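## Task

Pull the black key fob out of the drawer of the small wooden box and set it down directly on the open table surface, touching nothing but the table. Then close the drawer. The box must stay roughly in its current spot and orientation, and the other item must remain inside the drawer.

## Robot and tools

ROBOT. Two arms, left_arm and right_arm, each on a tilted plate fixed to a shared metal frame behind them. A plate and its half of the frame count as part of that arm for the clearance check. Calibrated bases in the scene frame: left_arm (+0.048, +0.320, +0.317) m, quat_wxyz (+0.957, -0.123, +0.264, +0.004); right_arm (+0.034, -0.209, +0.317) m, quat_wxyz (+0.957, +0.118, +0.266, +0.011). Joint ranges (rad): waist -2.618 to 3.054, shoulder 0 to 3.142, elbow 0 to 3.142 (straight at 2.901), wrist pitch and yaw -1.571 to 1.571, wrist roll -2.094 to 2.094.

FRAME. One scene frame for everything: origin at table-top height midway between the nominal bases, +z up, +x outward over the table, +y toward left_arm (arm names do not match image sides). Each gripper's fingers point along its own +z and spread along its own y. end_effector_position is the point between the finger pads, just under 1 cm behind the tips. Reported positions and orientations may be off by a few centimetres, more at long reach.

ROW FORMAT. Every command row is one flat list of 16 numbers covering both arms, even when only one moves: x, y, z, qw, qx, qy, qz, opening for left_arm, then the same eight for right_arm. x, y, z are an absolute target for the gripper point in metres, scene frame; the quaternion is an absolute target orientation, w first. Opening is an absolute setting from -1 (closed, 0 mm) to +1 (fully open, about 87 mm); roughly 69 mm at +0.5, 43 at 0, 18 at -0.5. To keep an arm still, resend its last reported pose and its intended opening; to keep orientation, repeat the same commanded quaternion rather than copying a drifted reading. Each control step the commanded orientation is limited to 40 degrees from the measured one.

TOOLS.
execute_actions {actions, cameras}: actions holds at most one item. An empty list only reports state (with pictures). An item {rows, steps} plays up to 15 rows, one per 1/30 s step, steps 5 to 15 (default 15), repeating the last row. An item with only steps (up to 300) waits that many steps counted from the previous result, reply time included. A row is refused, and nothing sent, if its position is over 0.6 m from the arm's last reported position along any gripper axis. The result is taken 5 steps before the action ends; those steps run afterwards. Pictures arrive only for an empty list or when cameras names them.
move {target, speed, blend, blocking, cameras}: target is one 16-number row or a list of up to 15 rows; the gripper travels in straight lines to each, turning the short way. speed is m/s, 0.002 to 2.9, default 0.25 (turning up to twice that in rad/s), one value or one per target. blend (m) rounds corners at intermediate targets. Paths take at least 0.5 s and are cut at 10 s. blocking=false returns after about 0.5 s while motion continues. Opening changes on a later target are applied on arrival. Result adds a move: line: done (within 10 mm and 2 degrees), off_target, moving, held or fault, plus limits such as paced (pose clipped) or held (steps withheld). Done does not mean no contact. Moves do not avoid obstacles or the other arm.
wait {seconds 0 to 10, cameras}: lets time pass; returns early if a move ends.
stop {cameras}: brakes a running move; it needs distance, more when fast. Fingers keep moving.
zoom_image {camera, region [x0, y0, x1, y1]}: pixel box, origin top left, at most 504 by 504, on that camera's latest image.
finished_scene {scene}: ends scene 1 or 2 irreversibly; the reply gives the next task. Its result says whether the goal was met.

CAMERAS. cam_high, cam_low, cam_left_wrist, cam_right_wrist, each 672x504. Calibration (K, distortion, T_world_to_cam) is supplied; fixed cameras may have shifted slightly, and wrist images can lag during motion.

RESULTS. Each arm shows end_effector_position, end_effector_quat_wxyz, Hand target (current drive target), Joint positions (last value is gripper 0 closed to 1 open), joint velocities (may read within noise) and torques (first three wrap at ±28 N m). grip_measured uses the opening scale; each gripper may be off by about 1 mm. To hold something, after contact command about 0.04 below the reading at touch for a firm grip, less for a gentle one.

BEHAVIOUR. The world keeps running while you compose replies. Friction and gravity can leave a gripper short, low or tilted, especially stretched out; tiny moves may not happen or go sideways, so check pose after each move and correct tilt. Faster motion strays more and hits harder; aiming past a contact pushes harder. Keep paths away from an arm's own base, or its shoulder posture may flip. A wrist near the waist axis can swing the arm.

AVOID. Knocking items off the table or leaving them off it; dropping things or releasing moving ones; slams, hard hits and heavy pushes; the two arms or grippers pressing on each other, including one gripper closing on the other's fingers; any arm stop. Loose objects may occasionally be nudged by outside forces. Holding loads, long stretched poses or pushing against unreachable targets heat motors: MOTOR HOT appears at 75 °C, at 90 °C the arm folds and idles for the rest of the scene, at 100 °C it goes limp.

Each tool is called after ">>>" by a JSON object that holds its "name" and its "arguments".

## Session

>>> {"name": "execute_actions", "arguments": {"actions": [], "cameras": ["all"]}}

Scene clock: 0.00 s of 6000.00 s.
left_arm: end_effector_position=(+0.0997, +0.1270, +0.2928) grip_measured=+1.000 end_effector_quat_wxyz=(-0.035, +0.687, +0.534, -0.491) | right_arm: end_effector_position=(+0.4544, -0.2631, +0.1802) grip_measured=+1.000 end_effector_quat_wxyz=(+0.210, +0.029, +0.971, -0.113)
Joint positions: left_arm=[-0.98 1.553 0.577 -0.527 0.448 0.878 1] | right_arm=[0.037 1.58 0.906 0.109 0.457 -0.116 1]
Joint velocities: within noise
Joint torques (N m): no reading
Motor temperatures (°C): left_arm=[26 35 37 31 25 28 24] | right_arm=[25 31 31 31 29 29 29]
Heat: left arm: 37 °C; right arm: 31 °C.
Hand target: left_arm +0.1017, +0.1257, +0.2933; -0.031, +0.687, +0.534, -0.491 | right_arm +0.4616, -0.2645, +0.1866; +0.222, +0.034, +0.968, -0.113

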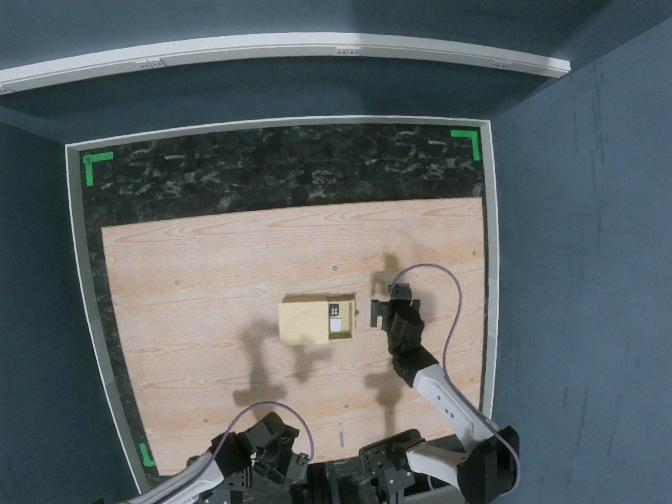

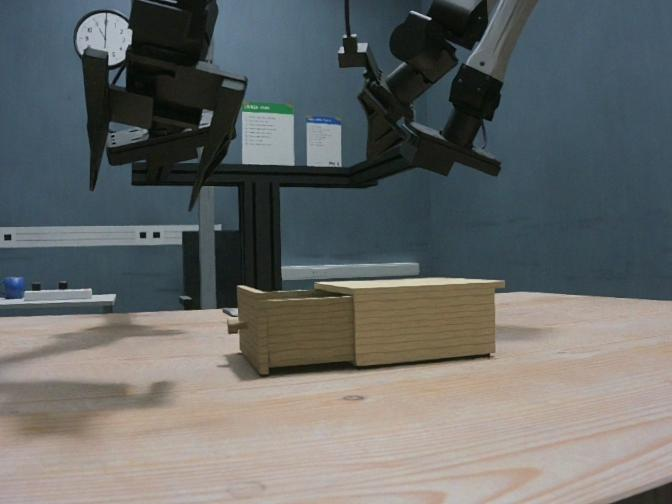

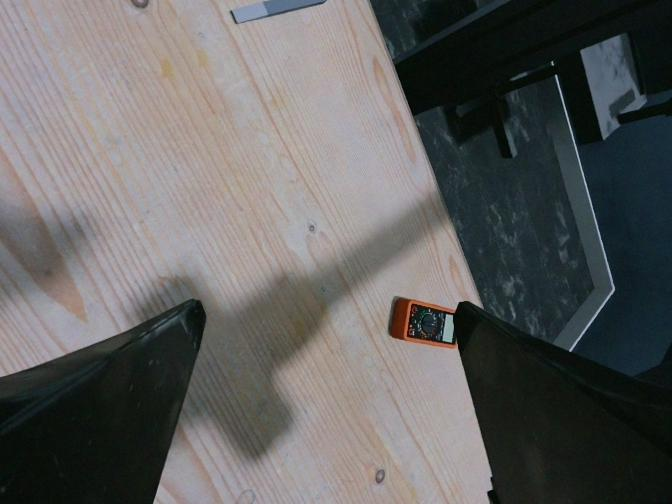

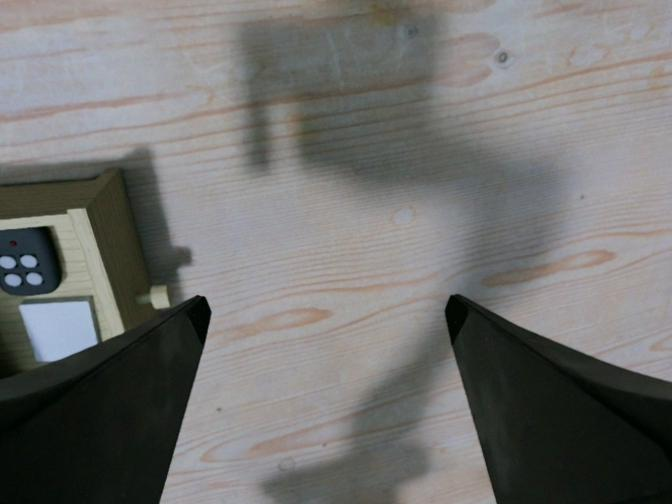

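>>> {"name": "zoom_image", "arguments": {"camera": "cam_high", "region": [260, 270, 400, 370]}}

>>> {"name": "zoom_image", "arguments": {"camera": "cam_right_wrist", "region": [0, 130, 240, 400]}}

>>> {"name": "zoom_image", "arguments": {"camera": "cam_low", "region": [210, 250, 530, 400]}}

Scaled by 3.600 from the camera's 672x504 image, which has a finer 960x720 frame.

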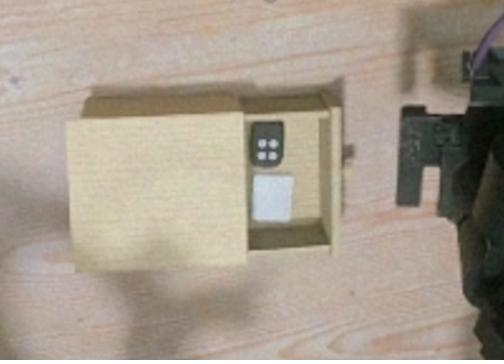

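Scaled by 1.867 from the camera's 672x504 image, which has a finer 960x720 frame.

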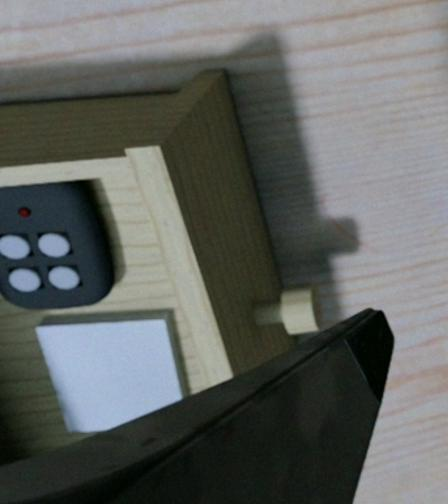

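Scaled by 1.575 from the camera's 672x504 image, which has a finer 960x720 frame.

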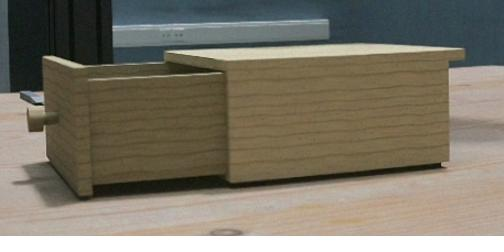

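>>> {"name": "move", "arguments": {"target": [0.0997, 0.1270, 0.2928, -0.035, 0.687, 0.534, -0.491, 1, 0.434, -0.17, 0.22, 0, 0.7071, 0.7071, 0, 1], "speed": 0.4}}

Scene clock: 6.40 s of 6000.00 s.
left_arm: end_effector_position=(+0.0997, +0.1270, +0.2928) grip_measured=+1.000 end_effector_quat_wxyz=(-0.035, +0.687, +0.534, -0.491) | right_arm: end_effector_position=(+0.4305, -0.1735, +0.2136) grip_measured=+1.000 end_effector_quat_wxyz=(-0.001, +0.705, +0.709, -0.007)
Joint positions: left_arm=[-0.98 1.553 0.577 -0.527 0.448 0.878 1] | right_arm=[0.097 1.58 1.15 -0.627 0.292 1.611 1]
Joint velocities: within noise
Joint torques (N m): left_arm=[-3.21 -4.07 3.78 0.42 0.54 0.16] | right_arm=[3.59 -8.4 6.31 -0.02 0.09 -0.03]
Motor temperatures (°C): left_arm=[26 36 38 31 25 28 24] | right_arm=[25 32 32 31 29 29 29]
Heat: left arm: 38 °C; right arm: 32 °C.
Hand target: left_arm +0.0997, +0.1270, +0.2927; -0.035, +0.687, +0.534, -0.491 | right_arm +0.4339, -0.1700, +0.2199; +0.000, +0.707, +0.707, +0.000
Off the commanded pose: left_arm 0.000 m, 0 deg | right_arm 0.008 m, 1 deg.
Kept back: nothing.
move: done
camera_calibration:
cam_right_wrist: T_world_to_cam=[[-0.999608, -0.0264455, 0.00922272, 0.42193], [-0.00999891, 0.644558, 0.76449, -0.0275227], [-0.0261619, 0.764098, -0.64457, 0.417966], [0, 0, 0, 1]] pos_world=[0.432424, -0.290469, 0.286558]

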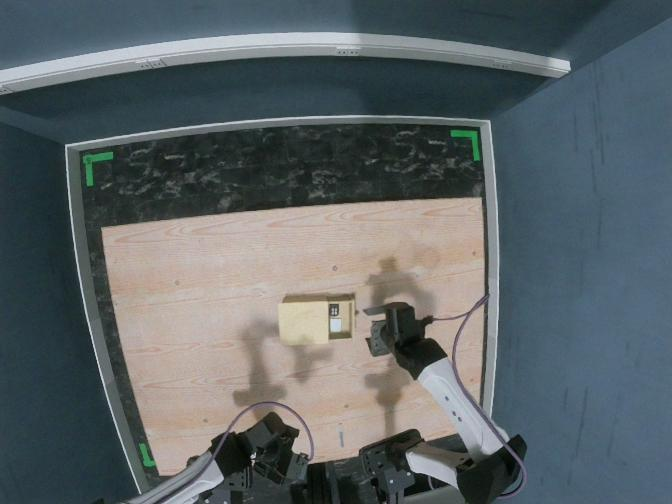

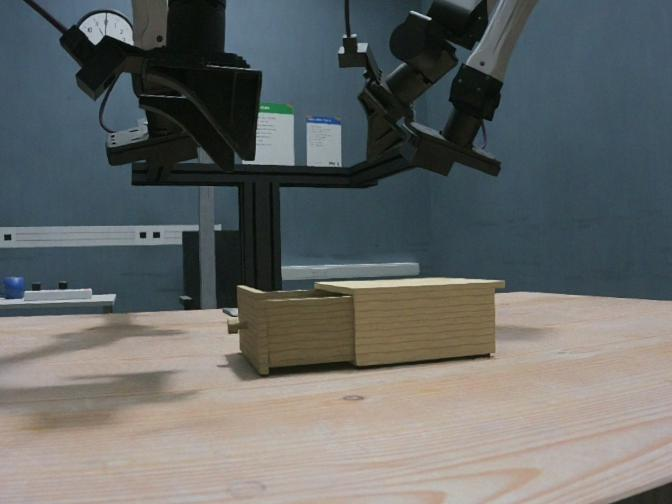

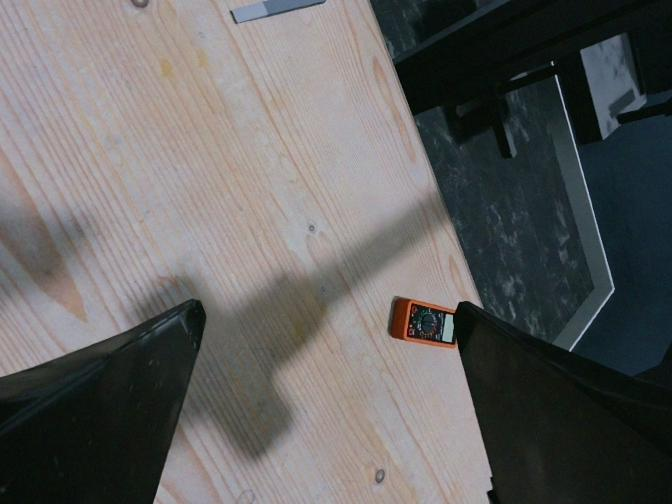

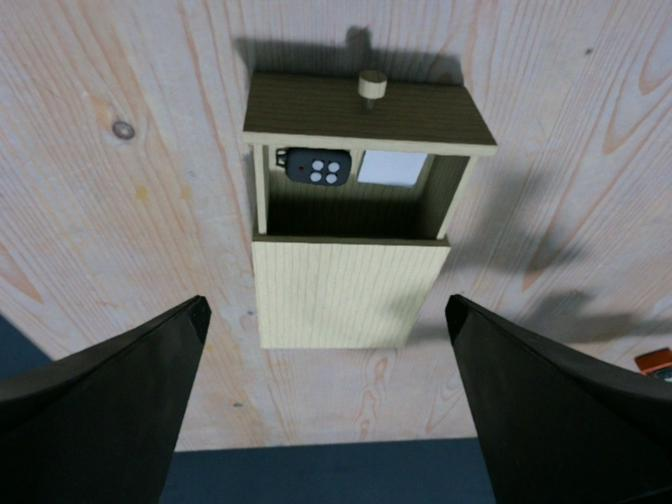

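>>> {"name": "move", "arguments": {"target": [0.0997, 0.1270, 0.2928, -0.035, 0.687, 0.534, -0.491, 1, 0.438, -0.095, 0.17, 0, 0, 1, 0, 1], "speed": 0.4}}

Scene clock: 11.50 s of 6000.00 s.
left_arm: end_effector_position=(+0.0997, +0.1270, +0.2928) grip_measured=+1.000 end_effector_quat_wxyz=(-0.035, +0.687, +0.534, -0.491) | right_arm: end_effector_position=(+0.4348, -0.0992, +0.1712) grip_measured=+1.000 end_effector_quat_wxyz=(-0.002, +0.011, +1.000, +0.004)
Joint positions: left_arm=[-0.98 1.553 0.577 -0.527 0.448 0.878 1] | right_arm=[0.336 1.961 1.467 -0.629 0.388 0.289 1]
Joint velocities: within noise
Joint torques (N m): left_arm=[-3.19 -4.08 3.82 0.42 0.54 0.18] | right_arm=[6.11 -7.6 7.71 0.11 0.13 -0.28]
Motor temperatures (°C): left_arm=[26 36 38 31 25 28 24] | right_arm=[26 33 32 31 29 29 29]
Heat: left arm: 38 °C; right arm: 33 °C.
Hand target: left_arm +0.0997, +0.1270, +0.2927; -0.035, +0.687, +0.534, -0.491 | right_arm +0.4379, -0.0950, +0.1701; +0.000, +0.000, +1.000, +0.000
Off the commanded pose: left_arm 0.000 m, 0 deg | right_arm 0.005 m, 1 deg.
Kept back: nothing.
move: done
camera_calibration:
cam_right_wrist: T_world_to_cam=[[-0.000826987, -0.999959, -0.00899351, -0.0989899], [-0.635172, -0.00642107, 0.772344, 0.163001], [-0.77237, 0.00635114, -0.635141, 0.581633], [0, 0, 0, 1]] pos_world=[0.552688, -0.101633, 0.242636]

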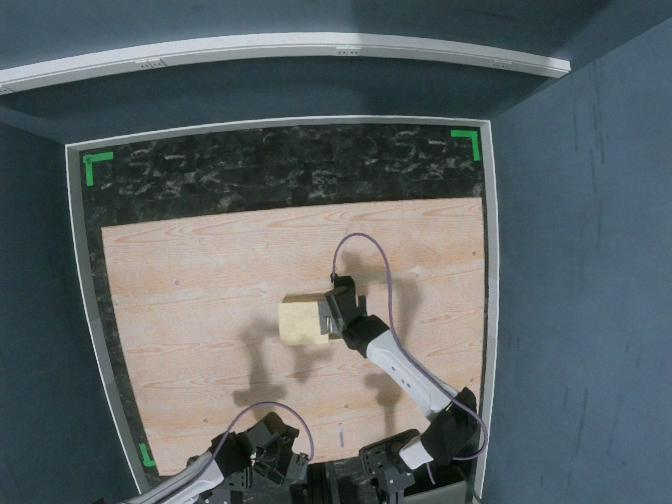

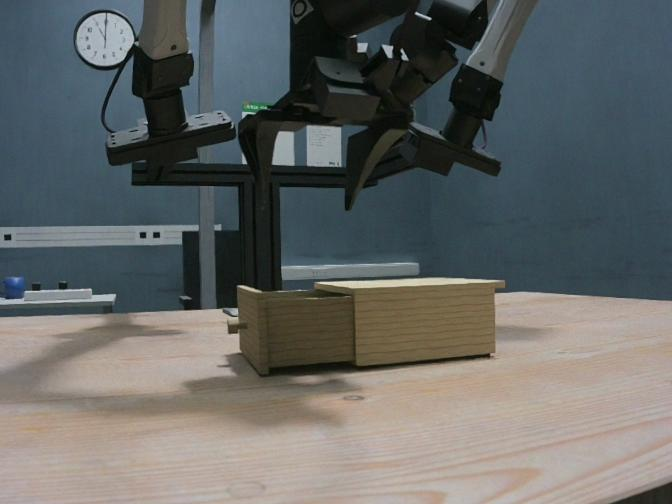

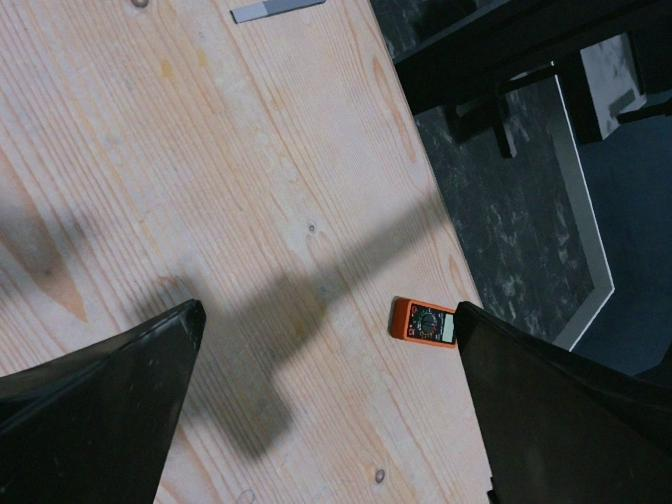

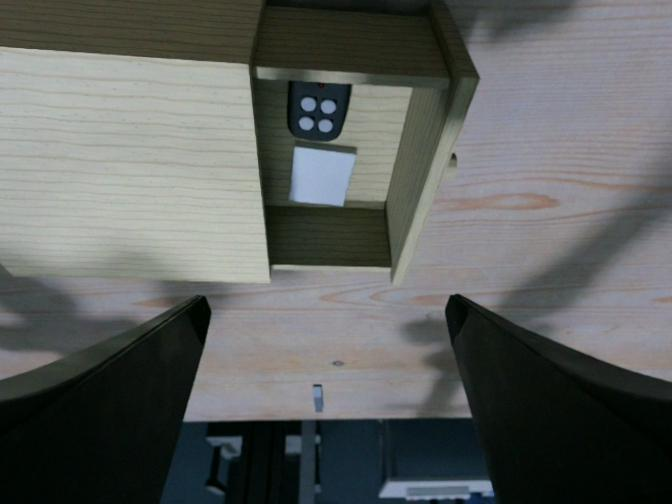

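>>> {"name": "zoom_image", "arguments": {"camera": "cam_right_wrist", "region": [220, 50, 490, 300]}}

>>> {"name": "zoom_image", "arguments": {"camera": "cam_low", "region": [210, 80, 510, 390]}}

Scaled by 1.867 from the camera's 672x504 image, which has a finer 960x720 frame.

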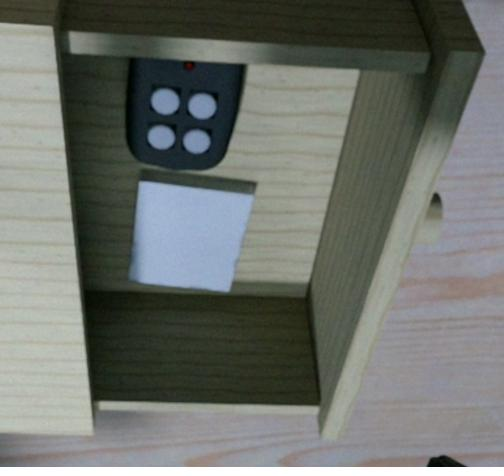

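Scaled by 1.626 from the camera's 672x504 image, which has a finer 960x720 frame.

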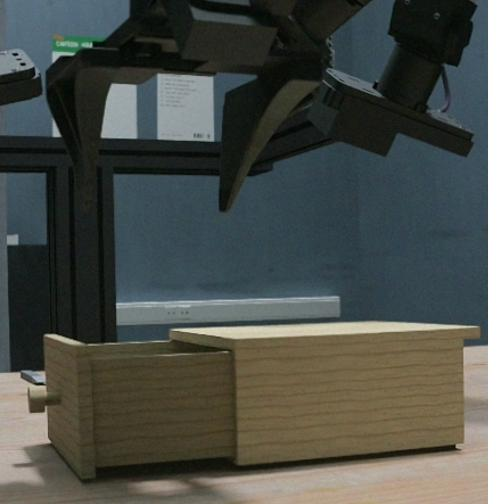

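>>> {"name": "zoom_image", "arguments": {"camera": "cam_low", "region": [220, 90, 430, 230]}}

>>> {"name": "zoom_image", "arguments": {"camera": "cam_high", "region": [290, 260, 400, 370]}}

Scaled by 2.400 from the camera's 672x504 image, which has a finer 960x720 frame.

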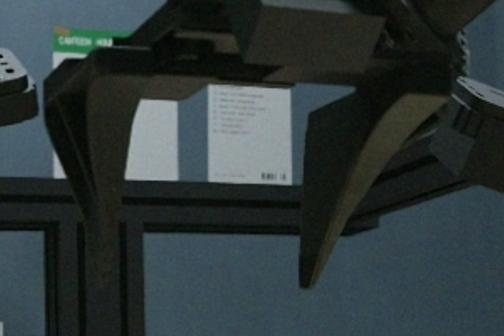

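Scaled by 4.582 from the camera's 672x504 image, which has a finer 960x720 frame.

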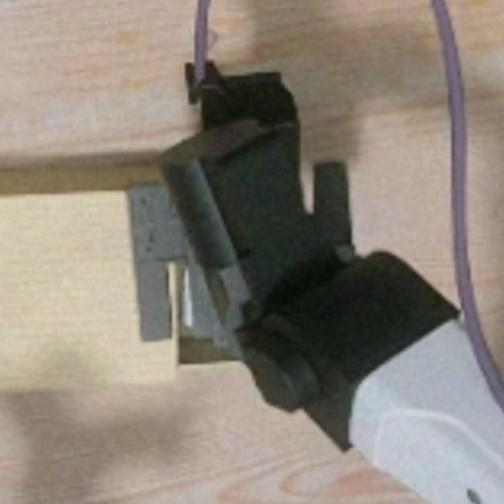

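>>> {"name": "move", "arguments": {"target": [[0.0997, 0.1270, 0.2928, -0.035, 0.687, 0.534, -0.491, 1, 0.407, -0.123, 0.13, 0, 0, 1, 0, -1], [0.0997, 0.1270, 0.2928, -0.035, 0.687, 0.534, -0.491, 1, 0.407, -0.123, 0.085, 0, 0, 1, 0, -1]], "speed": 0.2}}

Scene clock: 17.57 s of 6000.00 s.
left_arm: end_effector_position=(+0.0997, +0.1270, +0.2928) grip_measured=+1.000 end_effector_quat_wxyz=(-0.035, +0.687, +0.534, -0.491) | right_arm: end_effector_position=(+0.3984, -0.1231, +0.0894) grip_measured=-0.973 end_effector_quat_wxyz=(-0.010, -0.004, +1.000, -0.004)
Joint positions: left_arm=[-0.98 1.553 0.577 -0.527 0.448 0.878 1] | right_arm=[0.231 2.077 1.287 -0.317 0.354 0.166 0.013]
Joint velocities: within noise
Joint torques (N m): left_arm=[-3.23 -4.04 3.79 0.44 0.53 0.17] | right_arm=[3.66 -7.72 5.55 0.35 -0.09 -0.22]
Motor temperatures (°C): left_arm=[26 37 38 31 25 28 24] | right_arm=[26 33 32 31 28 29 29]
Heat: left arm: 38 °C; right arm: 33 °C.
Hand target: left_arm +0.0997, +0.1270, +0.2927; -0.035, +0.687, +0.534, -0.491 | right_arm +0.4068, -0.1231, +0.0852; +0.000, +0.000, +1.000, +0.000
Off the commanded pose: left_arm 0.000 m, 0 deg | right_arm 0.010 m, 1 deg.
Kept back: nothing.
move: done
camera_calibration:
cam_right_wrist: T_world_to_cam=[[0.0285137, -0.999574, 0.00619727, -0.136767], [-0.622324, -0.0128999, 0.782654, 0.196093], [-0.78224, -0.026173, -0.622427, 0.500474], [0, 0, 0, 1]] pos_world=[0.517424, -0.12108, 0.158883]

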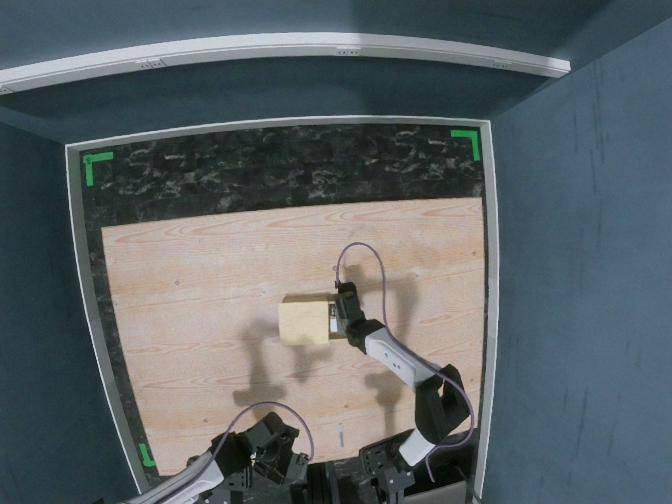

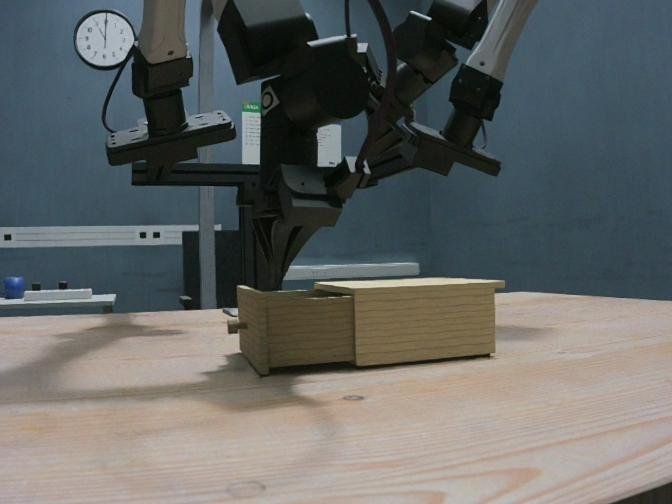

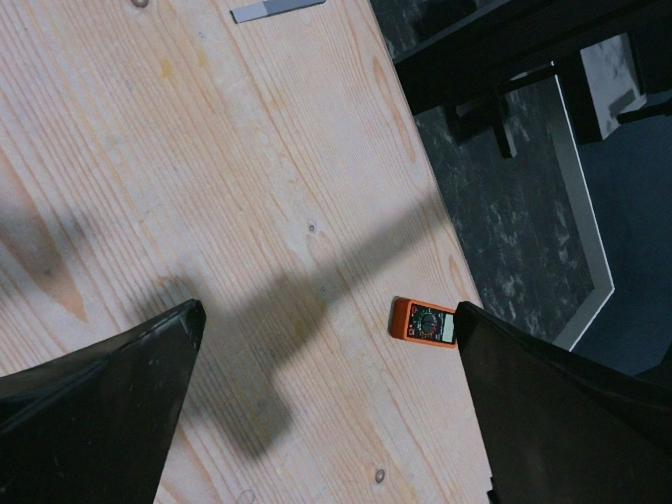

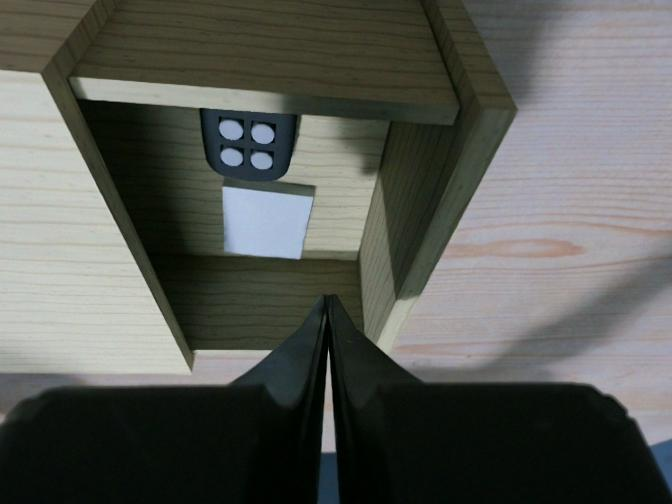

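>>> {"name": "move", "arguments": {"target": [[0.0997, 0.1270, 0.2928, -0.035, 0.687, 0.534, -0.491, 1, 0.416, -0.129, 0.085, 0, 0, 1, 0, -1], [0.0997, 0.1270, 0.2928, -0.035, 0.687, 0.534, -0.491, 1, 0.416, -0.129, 0.042, 0, 0, 1, 0, -1]], "speed": 0.12, "cameras": ["cam_right_wrist", "cam_low"]}}

Scene clock: 19.03 s of 6000.00 s.
left_arm: end_effector_position=(+0.0997, +0.1270, +0.2928) grip_measured=+1.000 end_effector_quat_wxyz=(-0.035, +0.687, +0.534, -0.491) | right_arm: end_effector_position=(+0.4097, -0.1282, +0.0477) grip_measured=-0.973 end_effector_quat_wxyz=(-0.008, -0.003, +1.000, -0.003)
Joint positions: left_arm=[-0.98 1.553 0.577 -0.527 0.448 0.878 1] | right_arm=[0.181 2.214 1.382 -0.254 0.33 0.119 0.013]
Joint velocities: within noise
Joint torques (N m): left_arm=[-3.22 -4.12 3.75 0.42 0.53 0.17] | right_arm=[3.64 -7.92 5.05 0.36 -0.08 -0.23]
Motor temperatures (°C): left_arm=[26 37 38 31 25 28 24] | right_arm=[26 33 32 31 28 29 29]
Heat: left arm: 38 °C; right arm: 33 °C.
Hand target: left_arm +0.0997, +0.1270, +0.2927; -0.035, +0.687, +0.534, -0.491 | right_arm +0.4159, -0.1292, +0.0422; +0.000, +0.000, +1.000, +0.000
Off the commanded pose: left_arm 0.000 m, 0 deg | right_arm 0.009 m, 1 deg.
Kept back: nothing.
move: done
camera_calibration:
cam_right_wrist: T_world_to_cam=[[0.02692, -0.999628, 0.0042828, -0.141153], [-0.625787, -0.0135112, 0.779877, 0.237134], [-0.779529, -0.0236744, -0.625919, 0.482647], [0, 0, 0, 1]] pos_world=[0.528432, -0.126471, 0.117767]
Images, in order (width x height): cam_low 672x504, cam_right_wrist 672x504.

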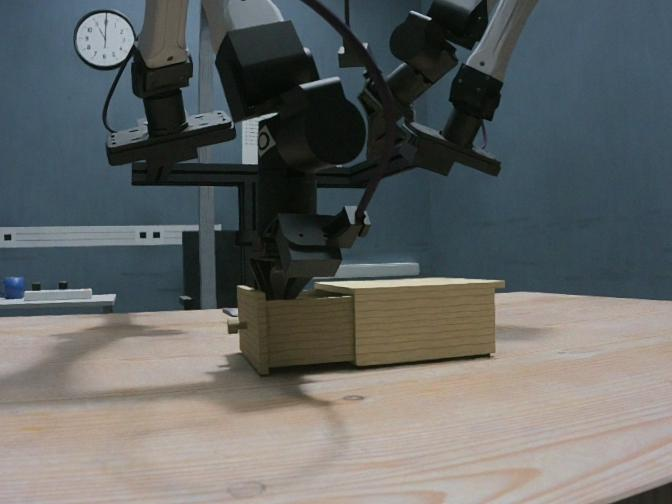

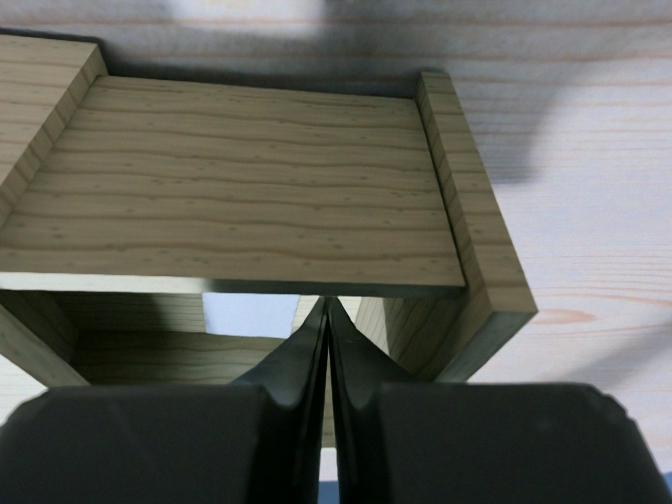

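>>> {"name": "move", "arguments": {"target": [[0.0997, 0.1270, 0.2928, -0.035, 0.687, 0.534, -0.491, 1, 0.416, -0.130, 0.034, 0, 0, 1, 0, -1], [0.0997, 0.1270, 0.2928, -0.035, 0.687, 0.534, -0.491, 1, 0.416, -0.155, 0.034, 0, 0, 1, 0, -1]], "speed": 0.06}}

Scene clock: 20.17 s of 6000.00 s.
left_arm: end_effector_position=(+0.0997, +0.1270, +0.2928) grip_measured=+1.000 end_effector_quat_wxyz=(-0.035, +0.687, +0.534, -0.491) | right_arm: end_effector_position=(+0.4123, -0.1334, +0.0383) grip_measured=-0.973 end_effector_quat_wxyz=(-0.008, -0.001, +1.000, +0.024)
Joint positions: left_arm=[-0.98 1.553 0.577 -0.527 0.448 0.878 1] | right_arm=[0.14 2.229 1.391 -0.231 0.256 0.083 0.013]
Joint velocities: within noise
Joint torques (N m): left_arm=[-3.22 -4.1 3.75 0.43 0.54 0.19] | right_arm=[1.13 -9.69 2.26 0.37 0.35 -0.4]
Motor temperatures (°C): left_arm=[26 37 38 31 25 28 24] | right_arm=[26 33 32 31 28 29 29]
Heat: left arm: 38 °C; right arm: 33 °C.
Hand target: left_arm +0.0997, +0.1270, +0.2927; -0.035, +0.687, +0.534, -0.491 | right_arm +0.4156, -0.1548, +0.0346; -0.001, +0.000, +1.000, +0.000
Off the commanded pose: left_arm 0.000 m, 0 deg | right_arm 0.022 m, 3 deg.
Kept back: nothing.
move: off_target (right_arm)
camera_calibration:
cam_right_wrist: T_world_to_cam=[[0.0228401, -0.998479, -0.050173, -0.142471], [-0.625212, -0.053427, 0.778625, 0.240525], [-0.780121, 0.0135849, -0.625481, 0.483904], [0, 0, 0, 1]] pos_world=[0.531137, -0.135977, 0.108246]

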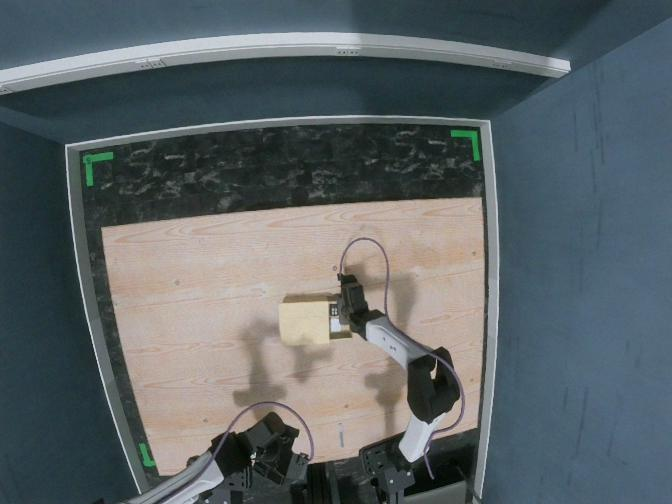

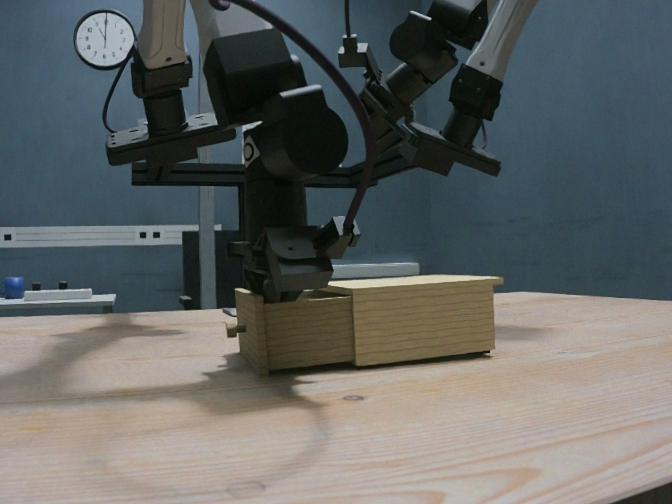

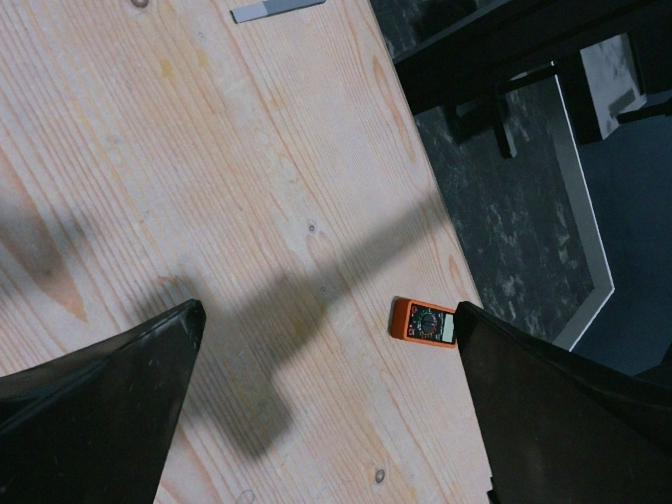

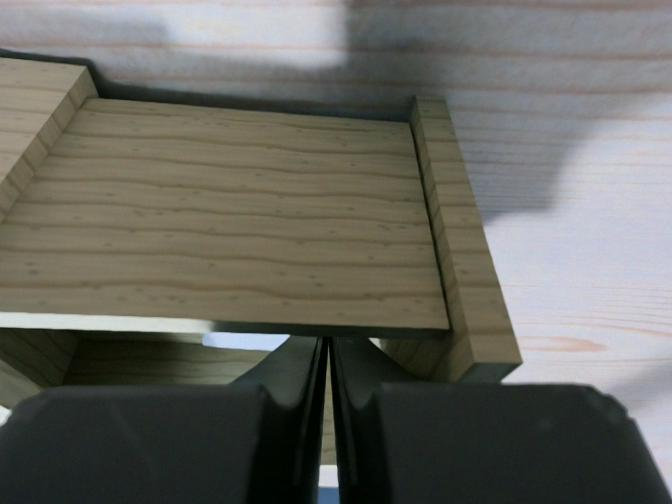

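>>> {"name": "zoom_image", "arguments": {"camera": "cam_low", "region": [210, 250, 530, 400]}}

Scaled by 1.575 from the camera's 672x504 image, which has a finer 960x720 frame.

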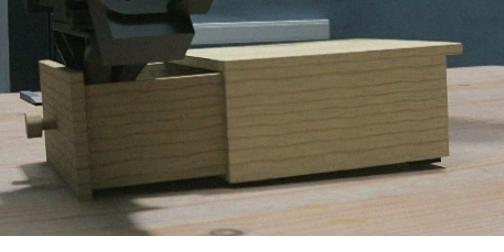

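>>> {"name": "move", "arguments": {"target": [[0.0997, 0.1270, 0.2928, -0.035, 0.687, 0.534, -0.491, 1, 0.416, -0.128, 0.05, 0, 0, 1, 0, -1], [0.0997, 0.1270, 0.2928, -0.035, 0.687, 0.534, -0.491, 1, 0.425, -0.12, 0.115, 0.0024, 0.0226, 0.9942, 0.1045, -1], [0.0997, 0.1270, 0.2928, -0.035, 0.687, 0.534, -0.491, 1, 0.432, -0.09, 0.105, 0.0024, 0.0226, 0.9942, 0.1045, 0.0]], "speed": 0.15}}

Scene clock: 24.63 s of 6000.00 s.
left_arm: end_effector_position=(+0.0997, +0.1270, +0.2928) grip_measured=+1.000 end_effector_quat_wxyz=(-0.035, +0.687, +0.534, -0.491) | right_arm: end_effector_position=(+0.4319, -0.0949, +0.1084) grip_measured=+0.000 end_effector_quat_wxyz=(+0.006, +0.022, +0.994, +0.104)
Joint positions: left_arm=[-0.98 1.553 0.577 -0.527 0.448 0.878 1] | right_arm=[0.207 2.052 1.372 -0.35 0.134 0.178 0.5]
Joint velocities: within noise
Joint torques (N m): left_arm=[-3.18 -4.08 3.78 0.43 0.53 0.17] | right_arm=[5.26 -7.45 6.16 0.23 -0.1 -0.05]
Motor temperatures (°C): left_arm=[27 37 39 30 25 28 24] | right_arm=[26 34 32 31 28 29 29]
Heat: left arm: 39 °C; right arm: 34 °C.
Hand target: left_arm +0.0997, +0.1270, +0.2927; -0.035, +0.687, +0.534, -0.491 | right_arm +0.4319, -0.0901, +0.1050; +0.003, +0.023, +0.994, +0.105
Off the commanded pose: left_arm 0.000 m, 0 deg | right_arm 0.006 m, 0 deg.
Kept back: nothing.
move: done
camera_calibration:
cam_right_wrist: T_world_to_cam=[[-0.0223536, -0.977688, -0.208871, -0.06222], [-0.650251, -0.144475, 0.745855, 0.205922], [-0.75939, 0.152491, -0.632513, 0.547466], [0, 0, 0, 1]] pos_world=[0.548251, -0.114565, 0.179696]

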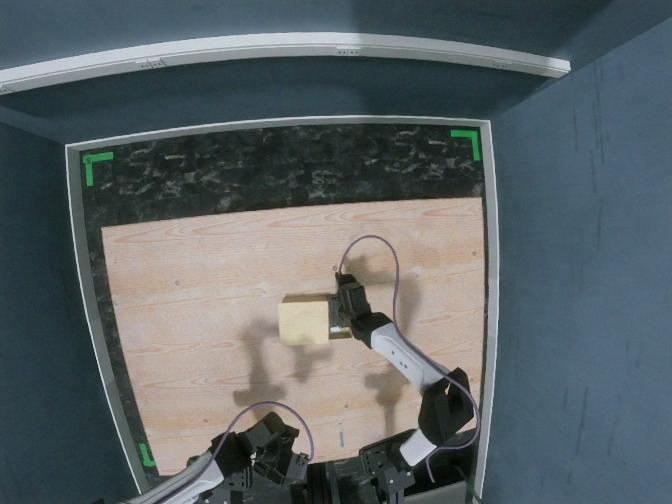

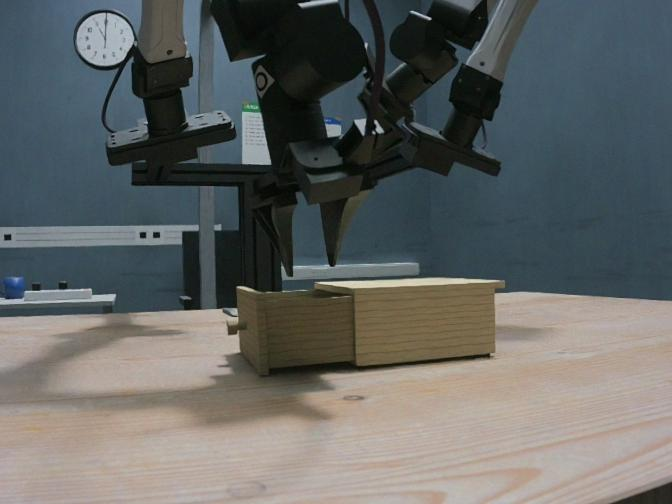

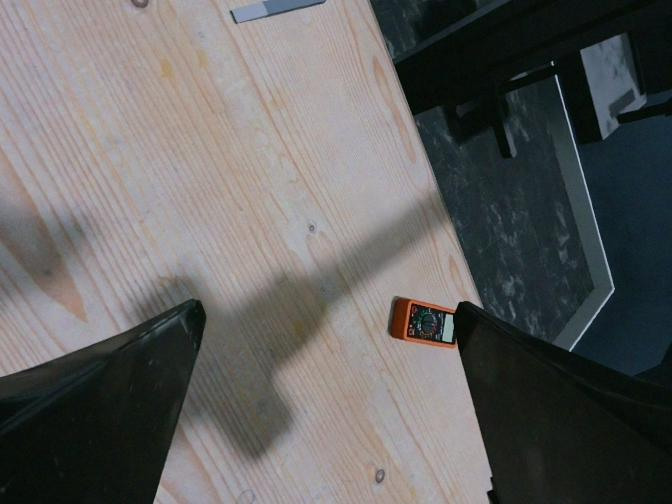

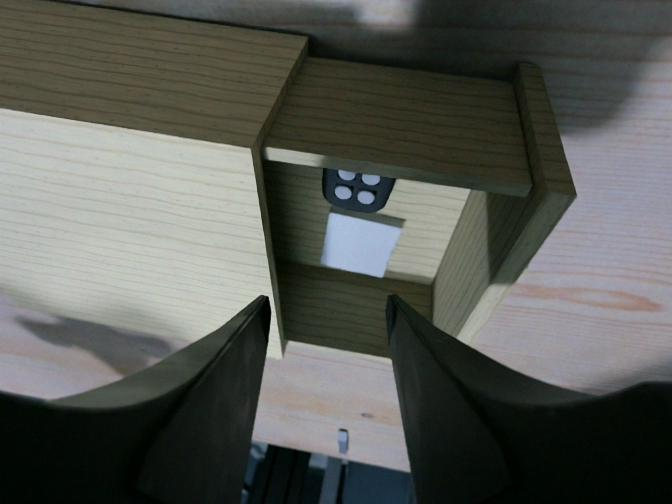

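>>> {"name": "zoom_image", "arguments": {"camera": "cam_right_wrist", "region": [240, 120, 560, 360]}}

>>> {"name": "zoom_image", "arguments": {"camera": "cam_low", "region": [220, 170, 400, 380]}}

Scaled by 1.575 from the camera's 672x504 image, which has a finer 960x720 frame.

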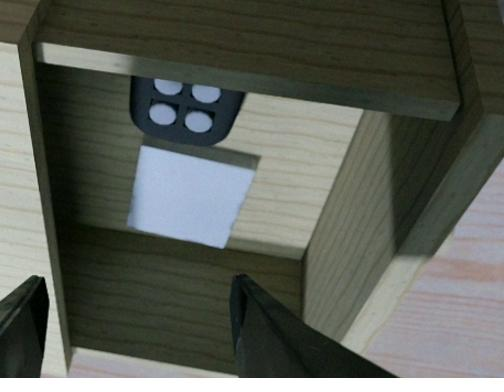

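Scaled by 2.400 from the camera's 672x504 image, which has a finer 960x720 frame.

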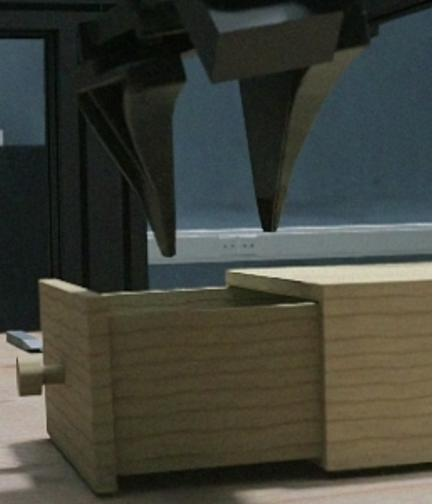

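>>> {"name": "zoom_image", "arguments": {"camera": "cam_low", "region": [240, 160, 400, 310]}}

Scaled by 3.150 from the camera's 672x504 image, which has a finer 960x720 frame.

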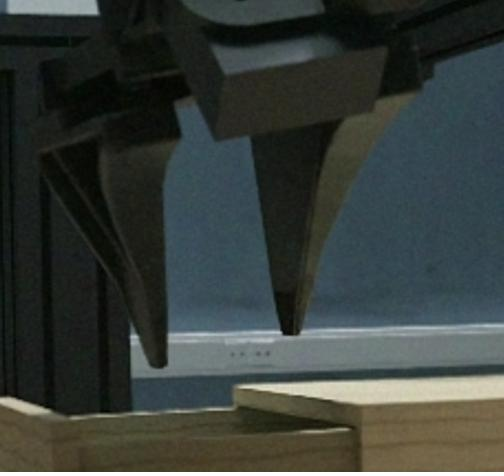

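>>> {"name": "move", "arguments": {"target": [0.0997, 0.1270, 0.2928, -0.035, 0.687, 0.534, -0.491, 1, 0.436, -0.087, 0.092, 0.192, 0.0421, 0.9755, 0.0983, 0.0], "speed": 0.25}}

Scene clock: 30.20 s of 6000.00 s.
left_arm: end_effector_position=(+0.0997, +0.1270, +0.2928) grip_measured=+1.000 end_effector_quat_wxyz=(-0.035, +0.687, +0.534, -0.491) | right_arm: end_effector_position=(+0.4222, -0.0898, +0.0814) grip_measured=+0.000 end_effector_quat_wxyz=(+0.167, +0.043, +0.980, +0.096)
Joint positions: left_arm=[-0.98 1.553 0.577 -0.527 0.448 0.878 1] | right_arm=[0.232 2.016 0.963 0.345 0.21 0.15 0.5]
Joint velocities: within noise
Joint torques (N m): left_arm=[-3.22 -4.05 3.77 0.43 0.54 0.17] | right_arm=[5.38 -9.96 2.81 1.05 -0.05 -0.25]
Motor temperatures (°C): left_arm=[27 37 39 30 25 28 24] | right_arm=[26 35 32 31 28 29 29]
Heat: left arm: 39 °C; right arm: 35 °C.
Hand target: left_arm +0.0997, +0.1270, +0.2927; -0.035, +0.687, +0.534, -0.491 | right_arm +0.4358, -0.0869, +0.0920; +0.192, +0.042, +0.976, +0.098
Off the commanded pose: left_arm 0.000 m, 0 deg | right_arm 0.018 m, 3 deg.
Kept back: nothing.
move: off_target (right_arm)
camera_calibration:
cam_right_wrist: T_world_to_cam=[[-0.032592, -0.979779, -0.197412, -0.0599451], [-0.859262, -0.0734173, 0.506239, 0.334722], [-0.510496, 0.186128, -0.839494, 0.437081], [0, 0, 0, 1]] pos_world=[0.508788, -0.115512, 0.185644]

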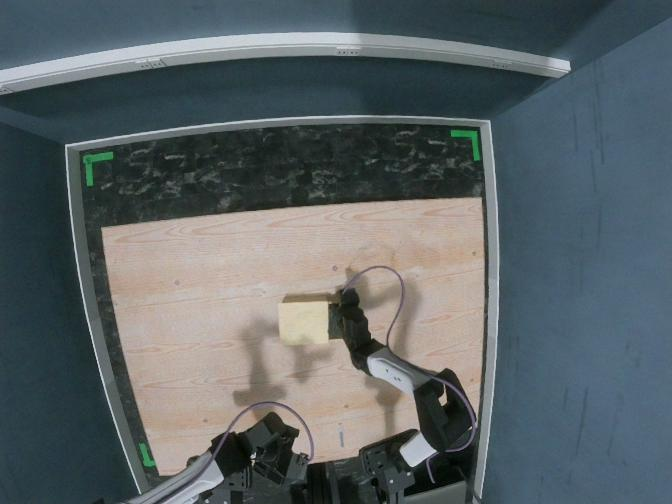

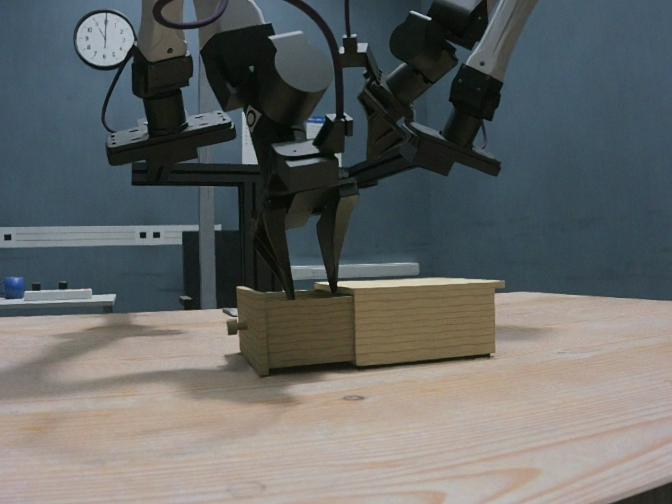

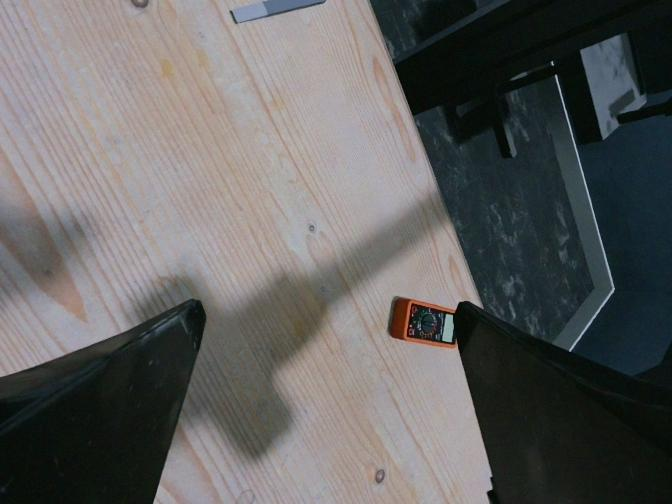

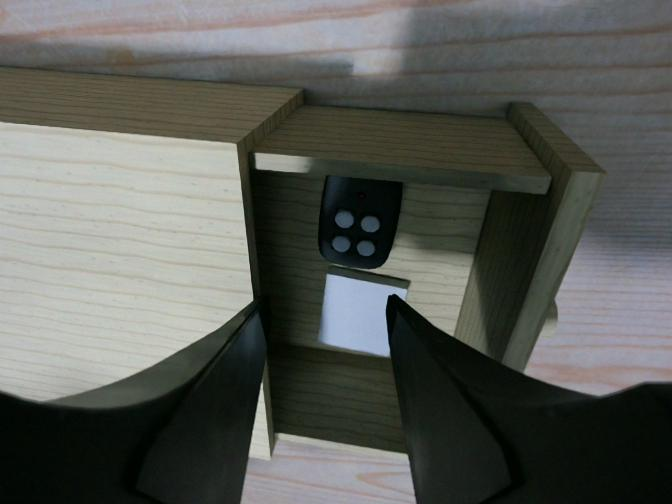

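>>> {"name": "zoom_image", "arguments": {"camera": "cam_right_wrist", "region": [230, 130, 560, 380]}}

>>> {"name": "zoom_image", "arguments": {"camera": "cam_low", "region": [220, 170, 400, 390]}}

Scaled by 1.527 from the camera's 672x504 image, which has a finer 960x720 frame.

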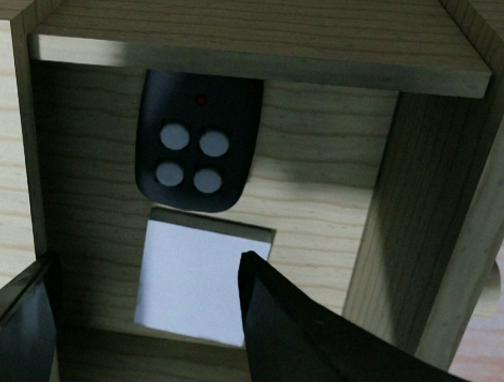

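Scaled by 2.291 from the camera's 672x504 image, which has a finer 960x720 frame.

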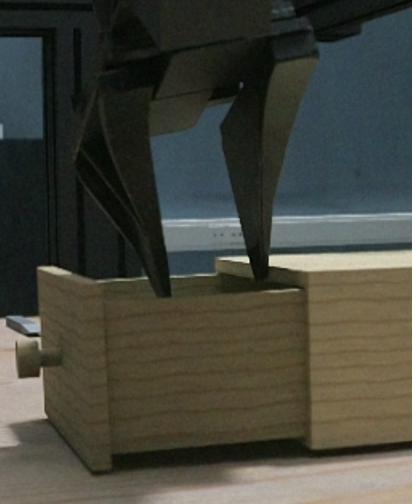

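>>> {"name": "move", "arguments": {"target": [0.0997, 0.1270, 0.2928, -0.035, 0.687, 0.534, -0.491, 1, 0.445, -0.0887, 0.066, 0.21, 0.0421, 0.972, 0.1, 0.0], "speed": 0.1, "cameras": ["cam_right_wrist", "cam_low"]}}

Scene clock: 32.33 s of 6000.00 s.
left_arm: end_effector_position=(+0.0997, +0.1270, +0.2928) grip_measured=+1.000 end_effector_quat_wxyz=(-0.035, +0.687, +0.534, -0.491) | right_arm: end_effector_position=(+0.4344, -0.0903, +0.0687) grip_measured=+0.000 end_effector_quat_wxyz=(+0.196, +0.039, +0.976, +0.092)
Joint positions: left_arm=[-0.98 1.553 0.577 -0.527 0.448 0.878 1] | right_arm=[0.221 2.073 0.977 0.447 0.212 0.117 0.5]
Joint velocities: within noise
Joint torques (N m): left_arm=[-3.18 -4.08 3.77 0.44 0.53 0.18] | right_arm=[3.45 -6.78 4.59 1.13 -0.29 -0.25]
Motor temperatures (°C): left_arm=[27 37 39 30 25 28 24] | right_arm=[26 35 32 31 28 29 29]
Heat: left arm: 39 °C; right arm: 35 °C.
Hand target: left_arm +0.0997, +0.1270, +0.2927; -0.035, +0.687, +0.534, -0.491 | right_arm +0.4446, -0.0889, +0.0664; +0.210, +0.042, +0.972, +0.100
Off the commanded pose: left_arm 0.000 m, 0 deg | right_arm 0.011 m, 2 deg.
Kept back: nothing.
move: off_target (right_arm)
camera_calibration:
cam_right_wrist: T_world_to_cam=[[-0.0204924, -0.981717, -0.189239, -0.0686003], [-0.88722, -0.069399, 0.456097, 0.367509], [-0.460891, 0.177244, -0.869577, 0.412419], [0, 0, 0, 1]] pos_world=[0.514736, -0.11494, 0.178029]
Images, in order (width x height): cam_low 672x504, cam_right_wrist 672x504.

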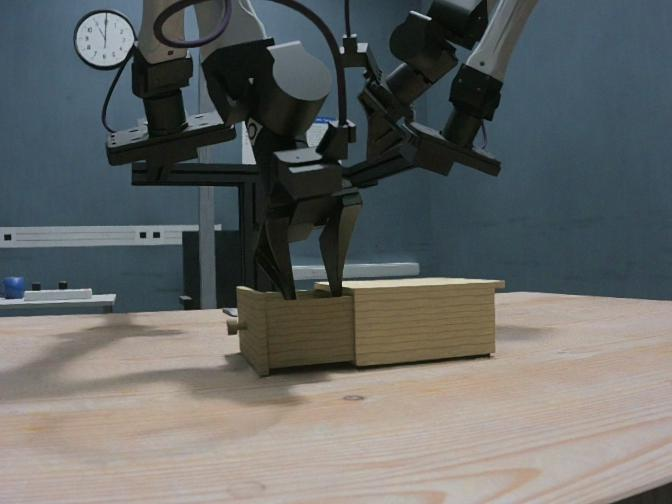

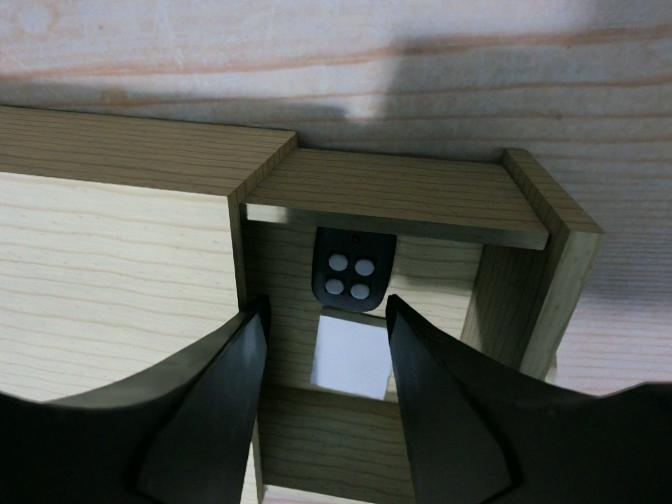

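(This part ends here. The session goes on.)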